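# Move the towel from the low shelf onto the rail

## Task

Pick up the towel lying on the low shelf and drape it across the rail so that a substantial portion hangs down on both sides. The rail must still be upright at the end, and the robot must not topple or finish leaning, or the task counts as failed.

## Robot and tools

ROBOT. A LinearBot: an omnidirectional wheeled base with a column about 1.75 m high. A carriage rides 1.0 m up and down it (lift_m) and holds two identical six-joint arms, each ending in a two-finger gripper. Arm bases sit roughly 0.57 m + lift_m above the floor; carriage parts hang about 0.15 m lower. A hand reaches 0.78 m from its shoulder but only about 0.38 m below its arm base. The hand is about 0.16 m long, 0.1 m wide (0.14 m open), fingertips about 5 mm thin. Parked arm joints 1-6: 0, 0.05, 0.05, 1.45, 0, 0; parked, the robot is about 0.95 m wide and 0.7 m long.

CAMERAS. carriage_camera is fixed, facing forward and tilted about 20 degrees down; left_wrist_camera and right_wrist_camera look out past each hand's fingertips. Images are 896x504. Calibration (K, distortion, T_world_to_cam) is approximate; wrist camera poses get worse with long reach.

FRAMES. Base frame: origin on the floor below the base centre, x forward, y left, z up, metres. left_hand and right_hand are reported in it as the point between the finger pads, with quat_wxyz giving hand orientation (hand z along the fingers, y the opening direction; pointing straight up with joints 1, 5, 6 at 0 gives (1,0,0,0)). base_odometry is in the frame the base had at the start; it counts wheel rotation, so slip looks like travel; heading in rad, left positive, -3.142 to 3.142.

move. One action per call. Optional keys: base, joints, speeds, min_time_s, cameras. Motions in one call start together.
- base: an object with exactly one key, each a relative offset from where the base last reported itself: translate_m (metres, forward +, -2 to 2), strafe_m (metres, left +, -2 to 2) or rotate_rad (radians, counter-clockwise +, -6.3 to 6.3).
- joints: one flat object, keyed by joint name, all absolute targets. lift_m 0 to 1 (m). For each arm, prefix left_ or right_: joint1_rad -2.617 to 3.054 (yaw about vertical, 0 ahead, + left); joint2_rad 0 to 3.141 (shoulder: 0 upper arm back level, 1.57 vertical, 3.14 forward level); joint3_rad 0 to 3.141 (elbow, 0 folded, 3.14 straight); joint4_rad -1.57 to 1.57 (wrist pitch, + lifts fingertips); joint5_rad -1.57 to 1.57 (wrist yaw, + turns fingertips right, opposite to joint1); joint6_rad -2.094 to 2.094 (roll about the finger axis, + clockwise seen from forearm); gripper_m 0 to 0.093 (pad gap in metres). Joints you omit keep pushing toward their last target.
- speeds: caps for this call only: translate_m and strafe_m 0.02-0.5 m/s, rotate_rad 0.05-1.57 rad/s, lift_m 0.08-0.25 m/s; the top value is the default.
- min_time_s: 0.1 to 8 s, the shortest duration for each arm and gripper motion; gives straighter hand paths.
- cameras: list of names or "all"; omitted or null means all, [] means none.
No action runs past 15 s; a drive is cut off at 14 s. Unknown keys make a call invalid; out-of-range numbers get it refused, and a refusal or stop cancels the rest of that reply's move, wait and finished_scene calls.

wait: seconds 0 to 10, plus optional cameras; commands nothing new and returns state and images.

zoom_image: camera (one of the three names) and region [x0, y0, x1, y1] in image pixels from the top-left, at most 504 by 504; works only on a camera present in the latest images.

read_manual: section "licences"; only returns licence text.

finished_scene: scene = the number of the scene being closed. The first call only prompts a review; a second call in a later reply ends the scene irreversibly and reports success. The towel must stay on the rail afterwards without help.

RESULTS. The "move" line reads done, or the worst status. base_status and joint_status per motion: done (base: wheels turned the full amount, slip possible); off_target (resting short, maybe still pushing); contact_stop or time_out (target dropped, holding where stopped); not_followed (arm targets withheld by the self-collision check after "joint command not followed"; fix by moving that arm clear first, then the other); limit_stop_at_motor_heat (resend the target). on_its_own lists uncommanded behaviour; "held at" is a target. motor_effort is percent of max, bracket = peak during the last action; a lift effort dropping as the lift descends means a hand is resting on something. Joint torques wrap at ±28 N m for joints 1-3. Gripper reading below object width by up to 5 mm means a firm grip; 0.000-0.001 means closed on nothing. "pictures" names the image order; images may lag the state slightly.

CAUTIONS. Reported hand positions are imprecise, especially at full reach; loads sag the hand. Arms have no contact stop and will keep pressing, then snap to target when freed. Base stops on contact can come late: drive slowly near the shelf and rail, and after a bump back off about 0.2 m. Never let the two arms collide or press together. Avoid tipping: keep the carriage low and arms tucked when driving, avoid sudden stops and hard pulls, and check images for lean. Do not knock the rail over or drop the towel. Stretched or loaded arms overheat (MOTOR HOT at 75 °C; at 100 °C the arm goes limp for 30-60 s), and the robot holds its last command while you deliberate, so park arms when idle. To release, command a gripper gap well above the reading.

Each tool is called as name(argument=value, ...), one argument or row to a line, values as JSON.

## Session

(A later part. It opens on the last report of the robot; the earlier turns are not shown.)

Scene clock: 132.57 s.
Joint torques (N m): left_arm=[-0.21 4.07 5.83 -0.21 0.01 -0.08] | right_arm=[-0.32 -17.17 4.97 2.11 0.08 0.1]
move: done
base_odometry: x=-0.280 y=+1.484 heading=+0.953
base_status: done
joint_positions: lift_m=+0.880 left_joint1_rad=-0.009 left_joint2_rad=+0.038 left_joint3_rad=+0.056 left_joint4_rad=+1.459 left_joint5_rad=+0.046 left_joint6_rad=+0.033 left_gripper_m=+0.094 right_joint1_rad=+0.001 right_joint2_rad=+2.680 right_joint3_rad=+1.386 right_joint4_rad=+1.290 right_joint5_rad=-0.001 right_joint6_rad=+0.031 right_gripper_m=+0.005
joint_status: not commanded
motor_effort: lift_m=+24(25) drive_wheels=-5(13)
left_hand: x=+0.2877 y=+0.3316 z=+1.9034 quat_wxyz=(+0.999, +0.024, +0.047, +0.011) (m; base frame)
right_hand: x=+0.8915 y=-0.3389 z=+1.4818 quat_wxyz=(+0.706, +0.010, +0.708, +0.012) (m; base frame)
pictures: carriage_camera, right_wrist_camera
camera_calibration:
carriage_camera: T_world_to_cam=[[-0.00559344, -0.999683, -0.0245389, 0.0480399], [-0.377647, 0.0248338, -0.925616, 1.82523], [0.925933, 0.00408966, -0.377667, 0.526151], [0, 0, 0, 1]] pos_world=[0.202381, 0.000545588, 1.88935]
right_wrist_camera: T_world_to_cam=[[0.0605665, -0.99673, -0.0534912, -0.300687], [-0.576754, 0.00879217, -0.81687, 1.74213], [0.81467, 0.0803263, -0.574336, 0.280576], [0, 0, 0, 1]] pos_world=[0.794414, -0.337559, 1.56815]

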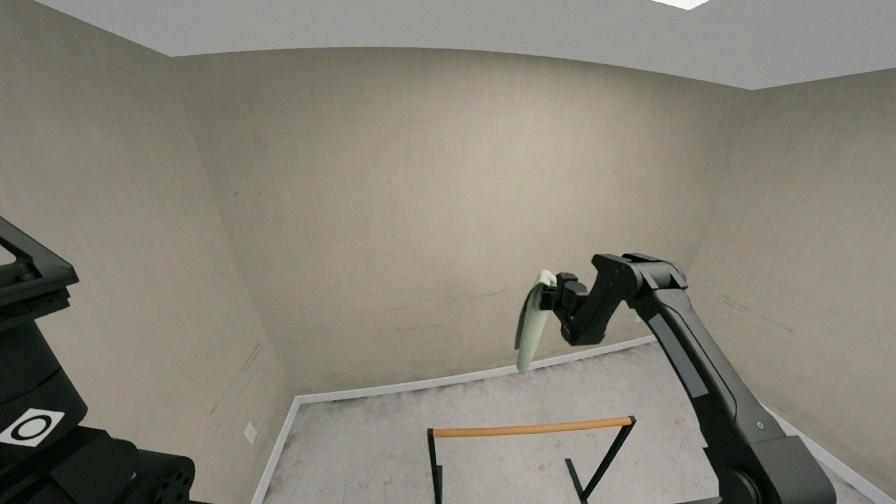

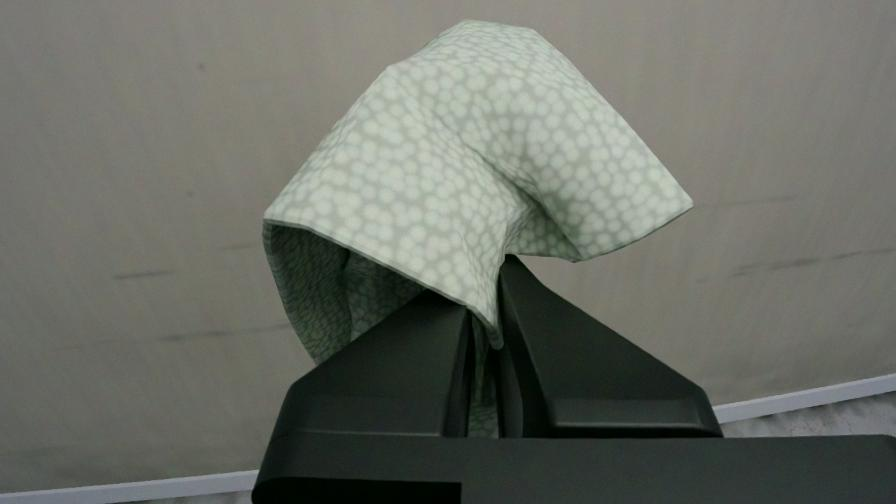

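move(
  joints={"lift_m": 0.5},
  speeds={"lift_m": 0.15},
  cameras=["carriage_camera"],
)

move(
  base={"translate_m": -0.23},
  speeds={"translate_m": 0.08},
  cameras=["carriage_camera", "right_wrist_camera"],
)

Scene clock: 141.73 s.
Joint torques (N m): left_arm=[-0.23 4.01 5.79 -0.2 0 -0.08] | right_arm=[-0.35 -16.85 4.97 2.17 0.09 0.1]
move: done
base_odometry: x=-0.280 y=+1.484 heading=+0.953
base_status: not commanded
joint_positions: lift_m=+0.500 left_joint1_rad=-0.009 left_joint2_rad=+0.038 left_joint3_rad=+0.056 left_joint4_rad=+1.459 left_joint5_rad=+0.046 left_joint6_rad=+0.033 left_gripper_m=+0.094 right_joint1_rad=+0.001 right_joint2_rad=+2.677 right_joint3_rad=+1.385 right_joint4_rad=+1.285 right_joint5_rad=-0.001 right_joint6_rad=+0.031 right_gripper_m=+0.005
joint_status: all done
motor_effort: lift_m=+20(20) drive_wheels=-5(6)
left_hand: x=+0.2877 y=+0.3316 z=+1.5240 quat_wxyz=(+0.999, +0.024, +0.047, +0.011) (m; base frame)
right_hand: x=+0.8916 y=-0.3389 z=+1.1027 quat_wxyz=(+0.705, +0.010, +0.709, +0.012) (m; base frame)
pictures: carriage_camera
camera_calibration:
carriage_camera: T_world_to_cam=[[-0.00559344, -0.999683, -0.0245389, 0.0387297], [-0.377647, 0.0248338, -0.925616, 1.47404], [0.925933, 0.00408966, -0.377667, 0.382862], [0, 0, 0, 1]] pos_world=[0.202381, 0.000545588, 1.50994]

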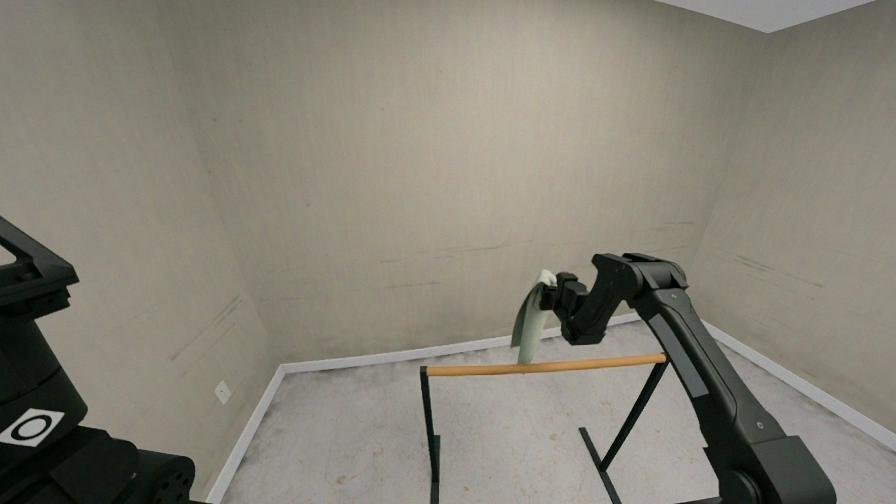

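Scene clock: 145.33 s.
Joint torques (N m): left_arm=[-0.18 4.08 5.79 -0.19 -0.01 -0.09] | right_arm=[-0.42 -16.75 5.07 2.18 0.09 0.09]
move: done
base_odometry: x=-0.414 y=+1.297 heading=+0.953
base_status: done
joint_positions: lift_m=+0.500 left_joint1_rad=-0.009 left_joint2_rad=+0.038 left_joint3_rad=+0.056 left_joint4_rad=+1.458 left_joint5_rad=+0.046 left_joint6_rad=+0.033 left_gripper_m=+0.094 right_joint1_rad=+0.001 right_joint2_rad=+2.677 right_joint3_rad=+1.385 right_joint4_rad=+1.285 right_joint5_rad=-0.001 right_joint6_rad=+0.031 right_gripper_m=+0.005
joint_status: not commanded
motor_effort: lift_m=+20(20) drive_wheels=-2(13)
left_hand: x=+0.2879 y=+0.3316 z=+1.5240 quat_wxyz=(+0.999, +0.024, +0.047, +0.011) (m; base frame)
right_hand: x=+0.8916 y=-0.3389 z=+1.1027 quat_wxyz=(+0.705, +0.010, +0.709, +0.012) (m; base frame)
pictures: carriage_camera, right_wrist_camera
camera_calibration:
carriage_camera: T_world_to_cam=[[-0.00559344, -0.999683, -0.0245389, 0.0387297], [-0.377647, 0.0248338, -0.925616, 1.47404], [0.925933, 0.00408966, -0.377667, 0.382862], [0, 0, 0, 1]] pos_world=[0.202381, 0.000545588, 1.50994]
right_wrist_camera: T_world_to_cam=[[0.0607832, -0.996707, -0.0536754, -0.320894], [-0.579248, 0.00857087, -0.815107, 1.43269], [0.812882, 0.0806362, -0.576819, 0.0671358], [0, 0, 0, 1]] pos_world=[0.794815, -0.33753, 1.1893]

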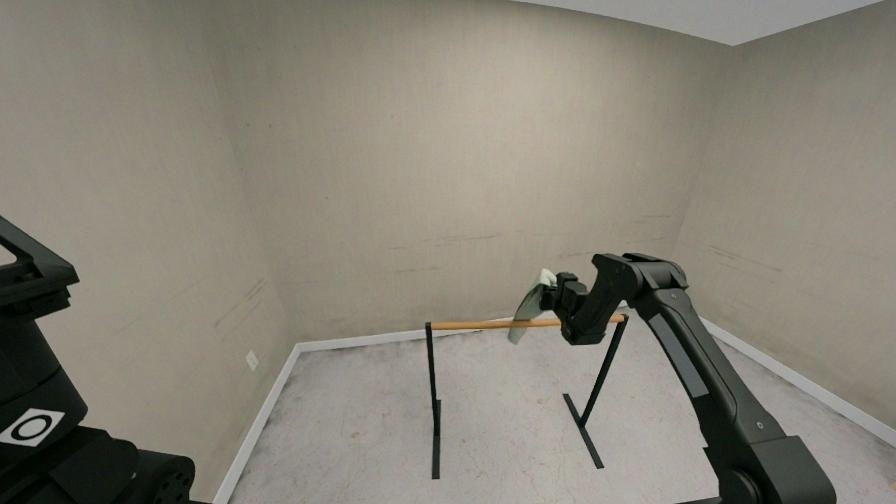

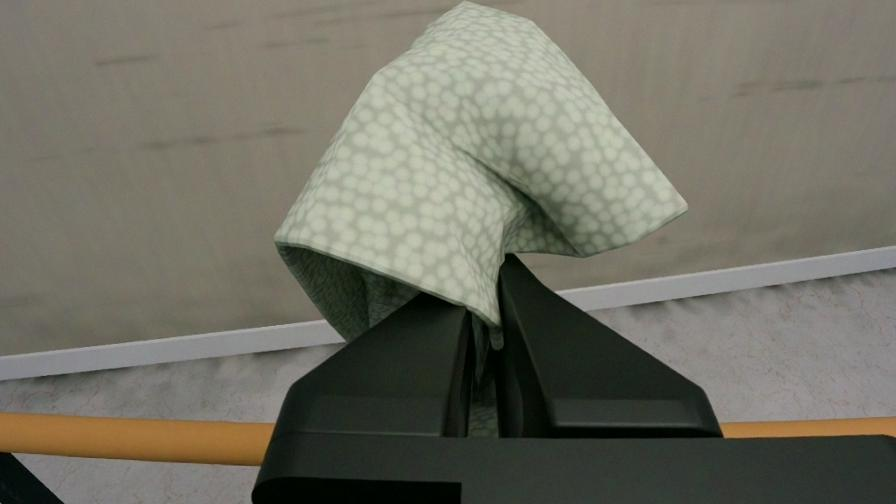

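zoom_image(
  camera="carriage_camera",
  region=[460, 250, 620, 370],
)

Scaled by 3.150 from the camera's 896x504 image, which has a finer 1280x720 frame.

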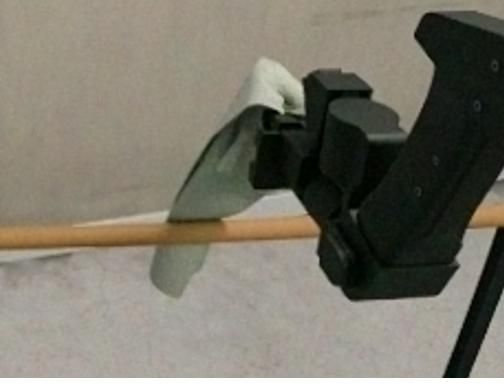

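move(
  base={"translate_m": 0.21},
  speeds={"translate_m": 0.15},
  cameras=[],
)

move(
  joints={"lift_m": 0.4},
  speeds={"lift_m": 0.12},
  cameras=["carriage_camera"],
)

move(
  base={"translate_m": -0.23},
  speeds={"translate_m": 0.08},
  cameras=["carriage_camera", "right_wrist_camera"],
)

zoom_image(
  camera="carriage_camera",
  region=[460, 250, 620, 370],
)

Scene clock: 155.57 s.
Joint torques (N m): left_arm=[-0.24 4.07 5.78 -0.22 0.02 -0.07] | right_arm=[-0.29 -16.83 5.07 2.18 0.09 0.09]
move: done
base_odometry: x=-0.292 y=+1.468 heading=+0.954
base_status: done
joint_positions: lift_m=+0.500 left_joint1_rad=-0.009 left_joint2_rad=+0.038 left_joint3_rad=+0.056 left_joint4_rad=+1.458 left_joint5_rad=+0.046 left_joint6_rad=+0.033 left_gripper_m=+0.094 right_joint1_rad=+0.001 right_joint2_rad=+2.677 right_joint3_rad=+1.385 right_joint4_rad=+1.285 right_joint5_rad=-0.001 right_joint6_rad=+0.031 right_gripper_m=+0.005
joint_status: not commanded
motor_effort: lift_m=+20(20) drive_wheels=+6(12)
left_hand: x=+0.2879 y=+0.3316 z=+1.5240 quat_wxyz=(+0.999, +0.024, +0.047, +0.011) (m; base frame)
right_hand: x=+0.8916 y=-0.3392 z=+1.1027 quat_wxyz=(+0.705, +0.011, +0.709, +0.011) (m; base frame)
pictures: none
No camera images: "cameras" was empty.

Scene clock: 156.80 s.
Joint torques (N m): left_arm=[-0.23 4.01 5.89 -0.19 0 -0.08] | right_arm=[-0.31 -16.85 5.03 2.21 0.09 0.1]
move: done
base_odometry: x=-0.292 y=+1.468 heading=+0.954
base_status: not commanded
joint_positions: lift_m=+0.400 left_joint1_rad=-0.009 left_joint2_rad=+0.038 left_joint3_rad=+0.056 left_joint4_rad=+1.458 left_joint5_rad=+0.046 left_joint6_rad=+0.033 left_gripper_m=+0.094 right_joint1_rad=+0.001 right_joint2_rad=+2.676 right_joint3_rad=+1.385 right_joint4_rad=+1.284 right_joint5_rad=-0.001 right_joint6_rad=+0.031 right_gripper_m=+0.005
joint_status: all done
motor_effort: lift_m=+20(20) drive_wheels=-6(7)
left_hand: x=+0.2879 y=+0.3316 z=+1.4239 quat_wxyz=(+0.999, +0.024, +0.047, +0.011) (m; base frame)
right_hand: x=+0.8916 y=-0.3392 z=+1.0026 quat_wxyz=(+0.704, +0.011, +0.710, +0.011) (m; base frame)
pictures: carriage_camera
camera_calibration:
carriage_camera: T_world_to_cam=[[-0.00559344, -0.999683, -0.0245389, 0.0362751], [-0.377647, 0.0248338, -0.925616, 1.38145], [0.925933, 0.00408966, -0.377667, 0.345085], [0, 0, 0, 1]] pos_world=[0.202381, 0.000545588, 1.40991]

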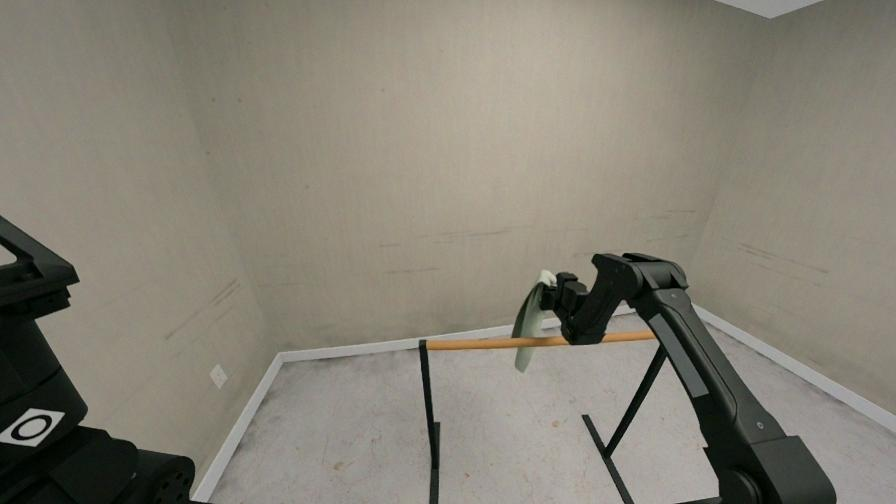

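Scene clock: 160.40 s.
Joint torques (N m): left_arm=[-0.2 4.05 5.87 -0.19 -0.02 -0.07] | right_arm=[-0.25 -16.83 5.07 2.23 0.09 0.09]
move: done
base_odometry: x=-0.426 y=+1.280 heading=+0.954
base_status: done
joint_positions: lift_m=+0.400 left_joint1_rad=-0.009 left_joint2_rad=+0.038 left_joint3_rad=+0.056 left_joint4_rad=+1.458 left_joint5_rad=+0.046 left_joint6_rad=+0.033 left_gripper_m=+0.094 right_joint1_rad=+0.001 right_joint2_rad=+2.676 right_joint3_rad=+1.385 right_joint4_rad=+1.284 right_joint5_rad=-0.001 right_joint6_rad=+0.031 right_gripper_m=+0.005
joint_status: not commanded
motor_effort: lift_m=+20(20) drive_wheels=+2(13)
left_hand: x=+0.2880 y=+0.3316 z=+1.4239 quat_wxyz=(+0.999, +0.024, +0.047, +0.011) (m; base frame)
right_hand: x=+0.8916 y=-0.3392 z=+1.0027 quat_wxyz=(+0.704, +0.011, +0.710, +0.012) (m; base frame)
pictures: carriage_camera, right_wrist_camera
camera_calibration:
carriage_camera: T_world_to_cam=[[-0.00559344, -0.999683, -0.0245389, 0.0362751], [-0.377647, 0.0248338, -0.925616, 1.38145], [0.925933, 0.00408966, -0.377667, 0.345085], [0, 0, 0, 1]] pos_world=[0.202381, 0.000545588, 1.40991]
right_wrist_camera: T_world_to_cam=[[0.0599818, -0.996753, -0.0537183, -0.32582], [-0.579863, 0.00901046, -0.814664, 1.35136], [0.812503, 0.0800143, -0.577439, 0.0102816], [0, 0, 0, 1]] pos_world=[0.794791, -0.337761, 1.08934]

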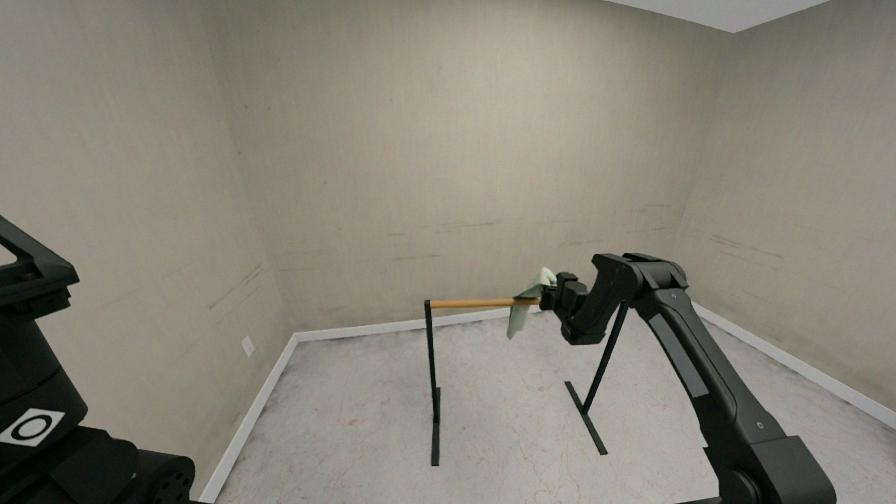

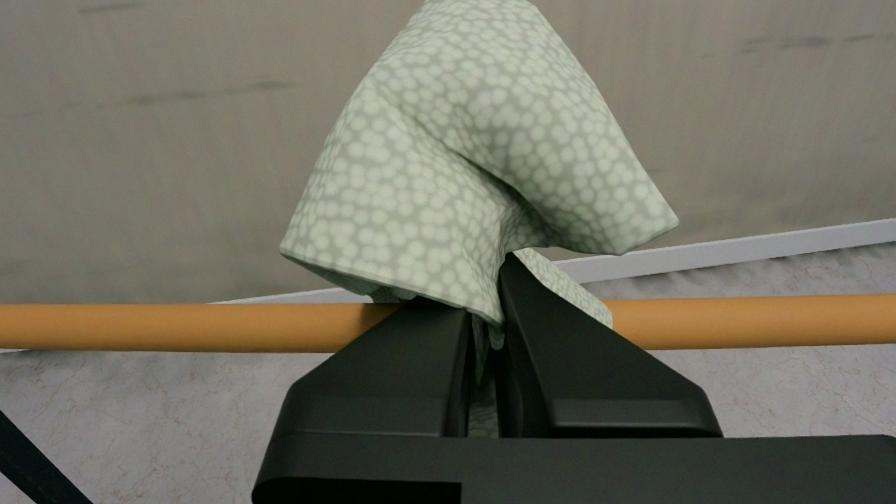

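Scaled by 3.150 from the camera's 896x504 image, which has a finer 1280x720 frame.

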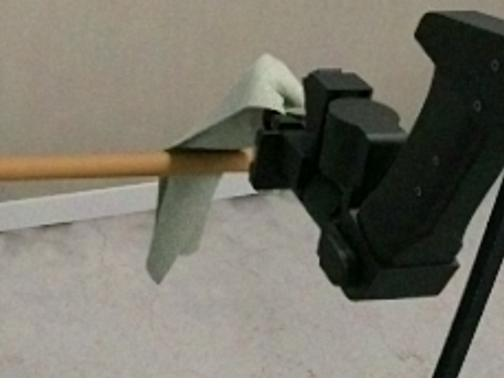

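move(
  base={"translate_m": -0.05},
  speeds={"translate_m": 0.08},
  cameras=[],
)

move(
  joints={"lift_m": 0.16},
  speeds={"lift_m": 0.12},
  cameras=["carriage_camera", "right_wrist_camera"],
)

zoom_image(
  camera="carriage_camera",
  region=[440, 200, 620, 370],
)

Scene clock: 164.70 s.
Joint torques (N m): left_arm=[-0.16 4 5.76 -0.18 0.01 -0.09] | right_arm=[-0.44 -16.79 5.14 2.11 0.1 0.08]
move: done
base_odometry: x=-0.455 y=+1.240 heading=+0.955
base_status: done
joint_positions: lift_m=+0.400 left_joint1_rad=-0.009 left_joint2_rad=+0.038 left_joint3_rad=+0.056 left_joint4_rad=+1.458 left_joint5_rad=+0.046 left_joint6_rad=+0.033 left_gripper_m=+0.094 right_joint1_rad=+0.001 right_joint2_rad=+2.676 right_joint3_rad=+1.385 right_joint4_rad=+1.284 right_joint5_rad=-0.001 right_joint6_rad=+0.031 right_gripper_m=+0.005
joint_status: not commanded
motor_effort: lift_m=+20(21) drive_wheels=+3(11)
left_hand: x=+0.2880 y=+0.3316 z=+1.4239 quat_wxyz=(+0.999, +0.024, +0.047, +0.011) (m; base frame)
right_hand: x=+0.8916 y=-0.3392 z=+1.0027 quat_wxyz=(+0.704, +0.011, +0.710, +0.012) (m; base frame)
pictures: none
No camera images: "cameras" was empty.

Scene clock: 167.10 s.
Joint torques (N m): left_arm=[-0.25 4 5.83 -0.19 -0.01 -0.1] | right_arm=[-0.28 -16.53 5.2 1.92 0.08 0.1]
move: done
base_odometry: x=-0.455 y=+1.240 heading=+0.955
base_status: not commanded
joint_positions: lift_m=+0.160 left_joint1_rad=-0.009 left_joint2_rad=+0.038 left_joint3_rad=+0.056 left_joint4_rad=+1.458 left_joint5_rad=+0.046 left_joint6_rad=+0.033 left_gripper_m=+0.094 right_joint1_rad=+0.001 right_joint2_rad=+2.675 right_joint3_rad=+1.385 right_joint4_rad=+1.307 right_joint5_rad=-0.001 right_joint6_rad=+0.031 right_gripper_m=+0.005
joint_status: all done
motor_effort: lift_m=+20(20) drive_wheels=+2(3)
left_hand: x=+0.2880 y=+0.3316 z=+1.1839 quat_wxyz=(+0.999, +0.024, +0.047, +0.011) (m; base frame)
right_hand: x=+0.8917 y=-0.3392 z=+0.7690 quat_wxyz=(+0.713, +0.010, +0.701, +0.012) (m; base frame)
pictures: carriage_camera, right_wrist_camera
camera_calibration:
carriage_camera: T_world_to_cam=[[-0.00559344, -0.999683, -0.0245389, 0.0303864], [-0.377647, 0.0248338, -0.925616, 1.15933], [0.925933, 0.00408966, -0.377667, 0.254454], [0, 0, 0, 1]] pos_world=[0.202381, 0.000545588, 1.16994]
right_wrist_camera: T_world_to_cam=[[0.0612356, -0.996752, -0.0522979, -0.340586], [-0.560434, 0.00902127, -0.82815, 1.15417], [0.825932, 0.0800218, -0.558062, -0.15159], [0, 0, 0, 1]] pos_world=[0.792894, -0.337762, 0.853416]

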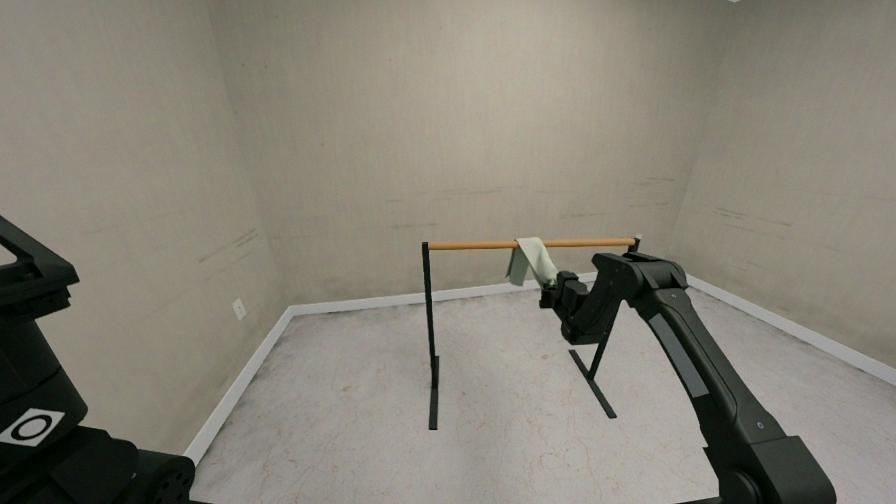

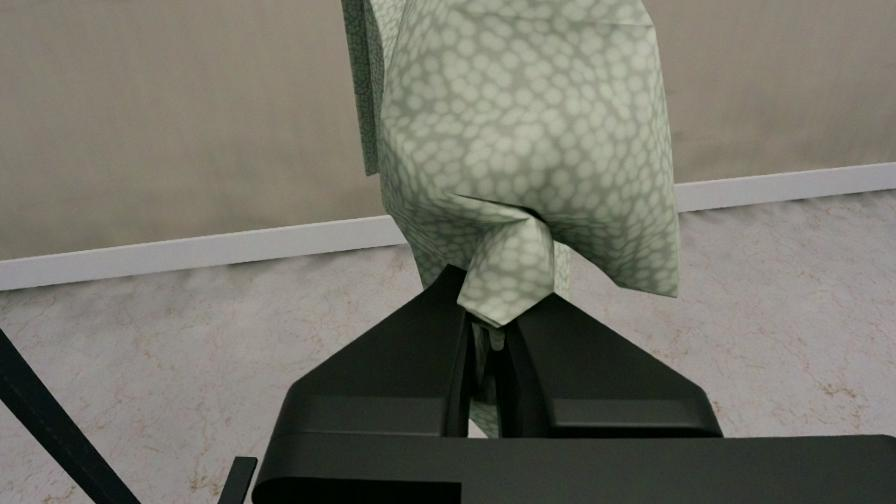

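Scaled by 2.800 from the camera's 896x504 image, which has a finer 1280x720 frame.

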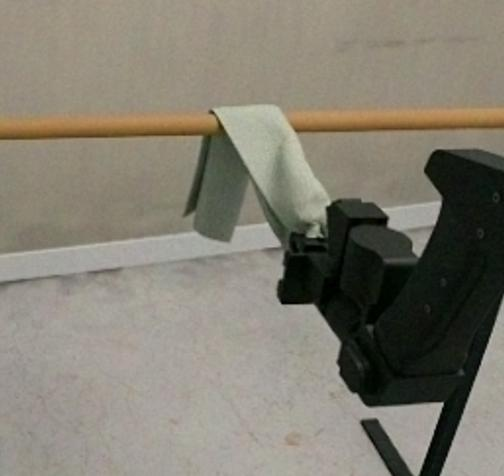

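move(
  base={"translate_m": 0.06},
  speeds={"translate_m": 0.08},
  joints={"lift_m": 0.13},
  cameras=[],
)

move(
  joints={"right_gripper_m": 0.093},
  min_time_s=2,
  cameras=["right_wrist_camera"],
)

zoom_image(
  camera="right_wrist_camera",
  region=[200, 0, 704, 504],
)

Scene clock: 172.50 s.
Joint torques (N m): left_arm=[-0.21 4 5.82 -0.2 0.01 -0.06] | right_arm=[-0.08 -16.27 5.12 1.93 0.09 0.09]
move: done
base_odometry: x=-0.420 y=+1.289 heading=+0.954
base_status: done
joint_positions: lift_m=+0.130 left_joint1_rad=-0.009 left_joint2_rad=+0.038 left_joint3_rad=+0.056 left_joint4_rad=+1.458 left_joint5_rad=+0.046 left_joint6_rad=+0.033 left_gripper_m=+0.094 right_joint1_rad=+0.001 right_joint2_rad=+2.671 right_joint3_rad=+1.385 right_joint4_rad=+1.307 right_joint5_rad=-0.001 right_joint6_rad=+0.031 right_gripper_m=+0.005
joint_status: all done
motor_effort: lift_m=+19(20) drive_wheels=+2(10)
left_hand: x=+0.2879 y=+0.3316 z=+1.1541 quat_wxyz=(+0.999, +0.024, +0.047, +0.011) (m; base frame)
right_hand: x=+0.8921 y=-0.3392 z=+0.7417 quat_wxyz=(+0.714, +0.010, +0.700, +0.012) (m; base frame)
pictures: none
No camera images: "cameras" was empty.

Scene clock: 174.80 s.
Joint torques (N m): left_arm=[-0.25 4.03 5.79 -0.19 0 -0.07] | right_arm=[-0.27 -16.25 5.14 1.94 0.09 0.09]
move: done
base_odometry: x=-0.420 y=+1.289 heading=+0.954
base_status: not commanded
joint_positions: lift_m=+0.130 left_joint1_rad=-0.009 left_joint2_rad=+0.038 left_joint3_rad=+0.056 left_joint4_rad=+1.458 left_joint5_rad=+0.046 left_joint6_rad=+0.033 left_gripper_m=+0.094 right_joint1_rad=+0.001 right_joint2_rad=+2.671 right_joint3_rad=+1.385 right_joint4_rad=+1.307 right_joint5_rad=-0.001 right_joint6_rad=+0.031 right_gripper_m=+0.093
joint_status: all done
motor_effort: lift_m=+19(20) drive_wheels=+2(3)
left_hand: x=+0.2879 y=+0.3316 z=+1.1541 quat_wxyz=(+0.999, +0.024, +0.047, +0.011) (m; base frame)
right_hand: x=+0.8921 y=-0.3392 z=+0.7417 quat_wxyz=(+0.714, +0.010, +0.700, +0.012) (m; base frame)
pictures: right_wrist_camera
camera_calibration:
right_wrist_camera: T_world_to_cam=[[0.0614743, -0.996752, -0.0520196, -0.342457], [-0.556637, 0.00902339, -0.830707, 1.13029], [0.828478, 0.0800232, -0.554275, -0.17223], [0, 0, 0, 1]] pos_world=[0.792904, -0.337762, 0.825664]

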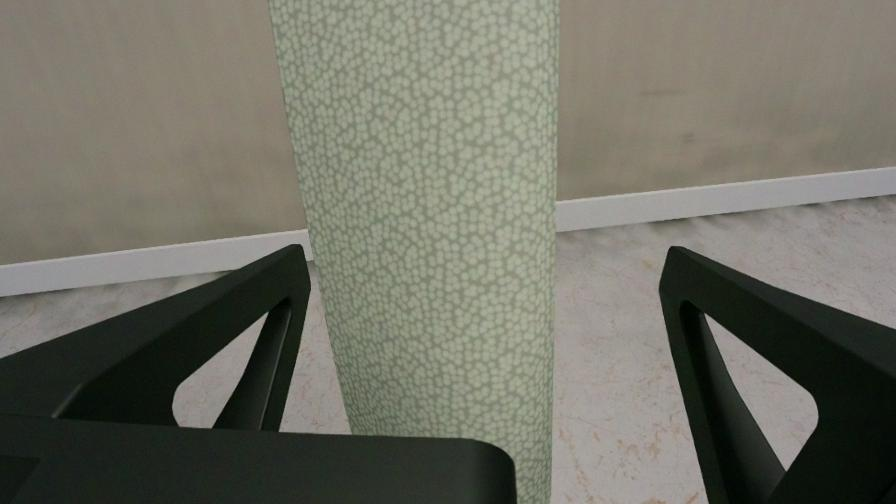

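Scaled by 1.000.

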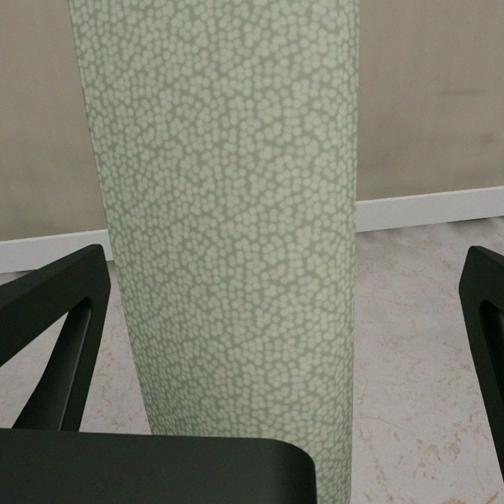

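Released, near end hangs freely. Back away straight.

move(
  base={"translate_m": -0.35},
  speeds={"translate_m": 0.15},
  cameras=["carriage_camera", "right_wrist_camera"],
)

move(
  joints={"right_joint2_rad": 0.05, "right_joint3_rad": 0.05, "right_joint4_rad": 1.45},
  min_time_s=2.5,
  cameras=["carriage_camera"],
)

zoom_image(
  camera="carriage_camera",
  region=[400, 180, 660, 380],
)

finished_scene(
  scene=1,
)

Scene clock: 181.17 s.
Joint torques (N m): left_arm=[-0.23 3.97 5.75 -0.2 -0.01 -0.08] | right_arm=[-0.28 -16.23 4.83 1.93 0.09 0.1]
move: done
base_odometry: x=-0.622 y=+1.003 heading=+0.955
base_status: done
joint_positions: lift_m=+0.130 left_joint1_rad=-0.009 left_joint2_rad=+0.038 left_joint3_rad=+0.056 left_joint4_rad=+1.458 left_joint5_rad=+0.046 left_joint6_rad=+0.033 left_gripper_m=+0.094 right_joint1_rad=+0.001 right_joint2_rad=+2.671 right_joint3_rad=+1.385 right_joint4_rad=+1.307 right_joint5_rad=-0.001 right_joint6_rad=+0.031 right_gripper_m=+0.093
joint_status: not commanded
motor_effort: lift_m=+19(20) drive_wheels=-2(11)
left_hand: x=+0.2879 y=+0.3316 z=+1.1541 quat_wxyz=(+0.999, +0.024, +0.047, +0.011) (m; base frame)
right_hand: x=+0.8921 y=-0.3392 z=+0.7417 quat_wxyz=(+0.714, +0.011, +0.700, +0.012) (m; base frame)
pictures: carriage_camera, right_wrist_camera
camera_calibration:
carriage_camera: T_world_to_cam=[[-0.00559344, -0.999683, -0.0245389, 0.0296517], [-0.377647, 0.0248338, -0.925616, 1.13162], [0.925933, 0.00408966, -0.377667, 0.243146], [0, 0, 0, 1]] pos_world=[0.202381, 0.000545588, 1.14]
right_wrist_camera: T_world_to_cam=[[0.0610942, -0.996775, -0.0520276, -0.342186], [-0.556634, 0.00924235, -0.830706, 1.13036], [0.828508, 0.0797116, -0.554274, -0.172358], [0, 0, 0, 1]] pos_world=[0.792905, -0.33779, 0.825664]

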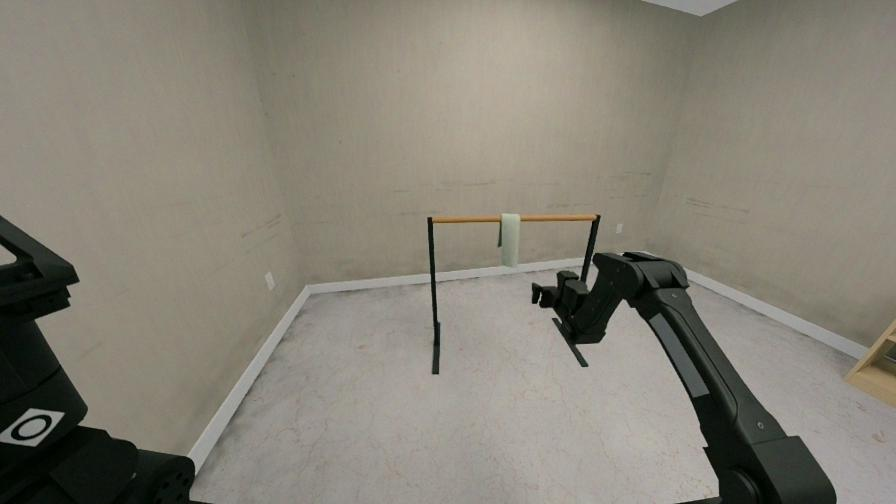

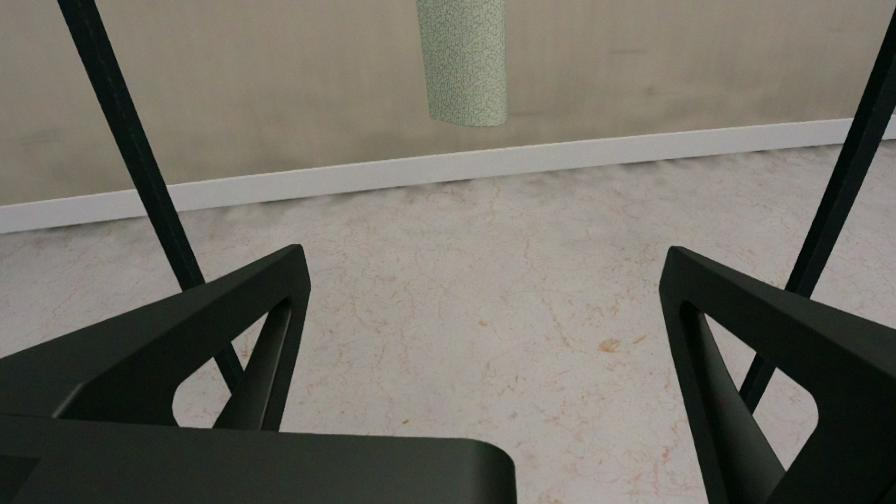

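Scene clock: 183.97 s.
Joint torques (N m): left_arm=[-0.23 4.01 5.82 -0.19 0.01 -0.08] | right_arm=[-0.31 2.82 4.88 -0.02 0.08 0.1]
move: done
base_odometry: x=-0.622 y=+1.003 heading=+0.955
base_status: not commanded
joint_positions: lift_m=+0.130 left_joint1_rad=-0.009 left_joint2_rad=+0.038 left_joint3_rad=+0.056 left_joint4_rad=+1.458 left_joint5_rad=+0.046 left_joint6_rad=+0.033 left_gripper_m=+0.094 right_joint1_rad=+0.001 right_joint2_rad=+0.066 right_joint3_rad=+0.069 right_joint4_rad=+1.439 right_joint5_rad=-0.001 right_joint6_rad=+0.031 right_gripper_m=+0.093
joint_status: all done
motor_effort: lift_m=+19(20) drive_wheels=+2(2)
left_hand: x=+0.2879 y=+0.3316 z=+1.1541 quat_wxyz=(+0.999, +0.024, +0.047, +0.011) (m; base frame)
right_hand: x=+0.2975 y=-0.3396 z=+1.1571 quat_wxyz=(+0.998, +0.001, +0.064, +0.016) (m; base frame)
pictures: carriage_camera
camera_calibration:
carriage_camera: T_world_to_cam=[[-0.00559344, -0.999683, -0.0245389, 0.0296517], [-0.377647, 0.0248338, -0.925616, 1.13162], [0.925933, 0.00408966, -0.377667, 0.243146], [0, 0, 0, 1]] pos_world=[0.202381, 0.000545588, 1.14]

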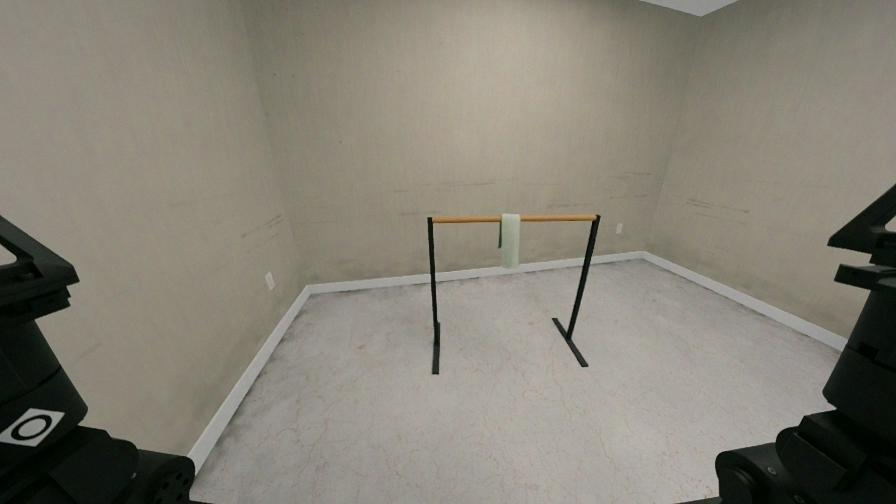

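Scaled by 1.938 from the camera's 896x504 image, which has a finer 1280x720 frame.

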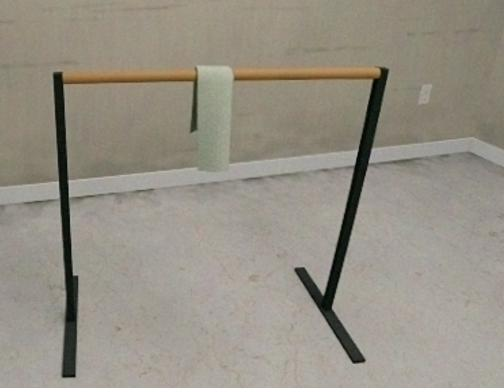

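This call ended nothing. Check each condition of the task against the scene as it is now, look again where you are not sure, and mend what is not met. Then call finished_scene again.

finished_scene(
  scene=1,
)

The scene is finished: the task was done.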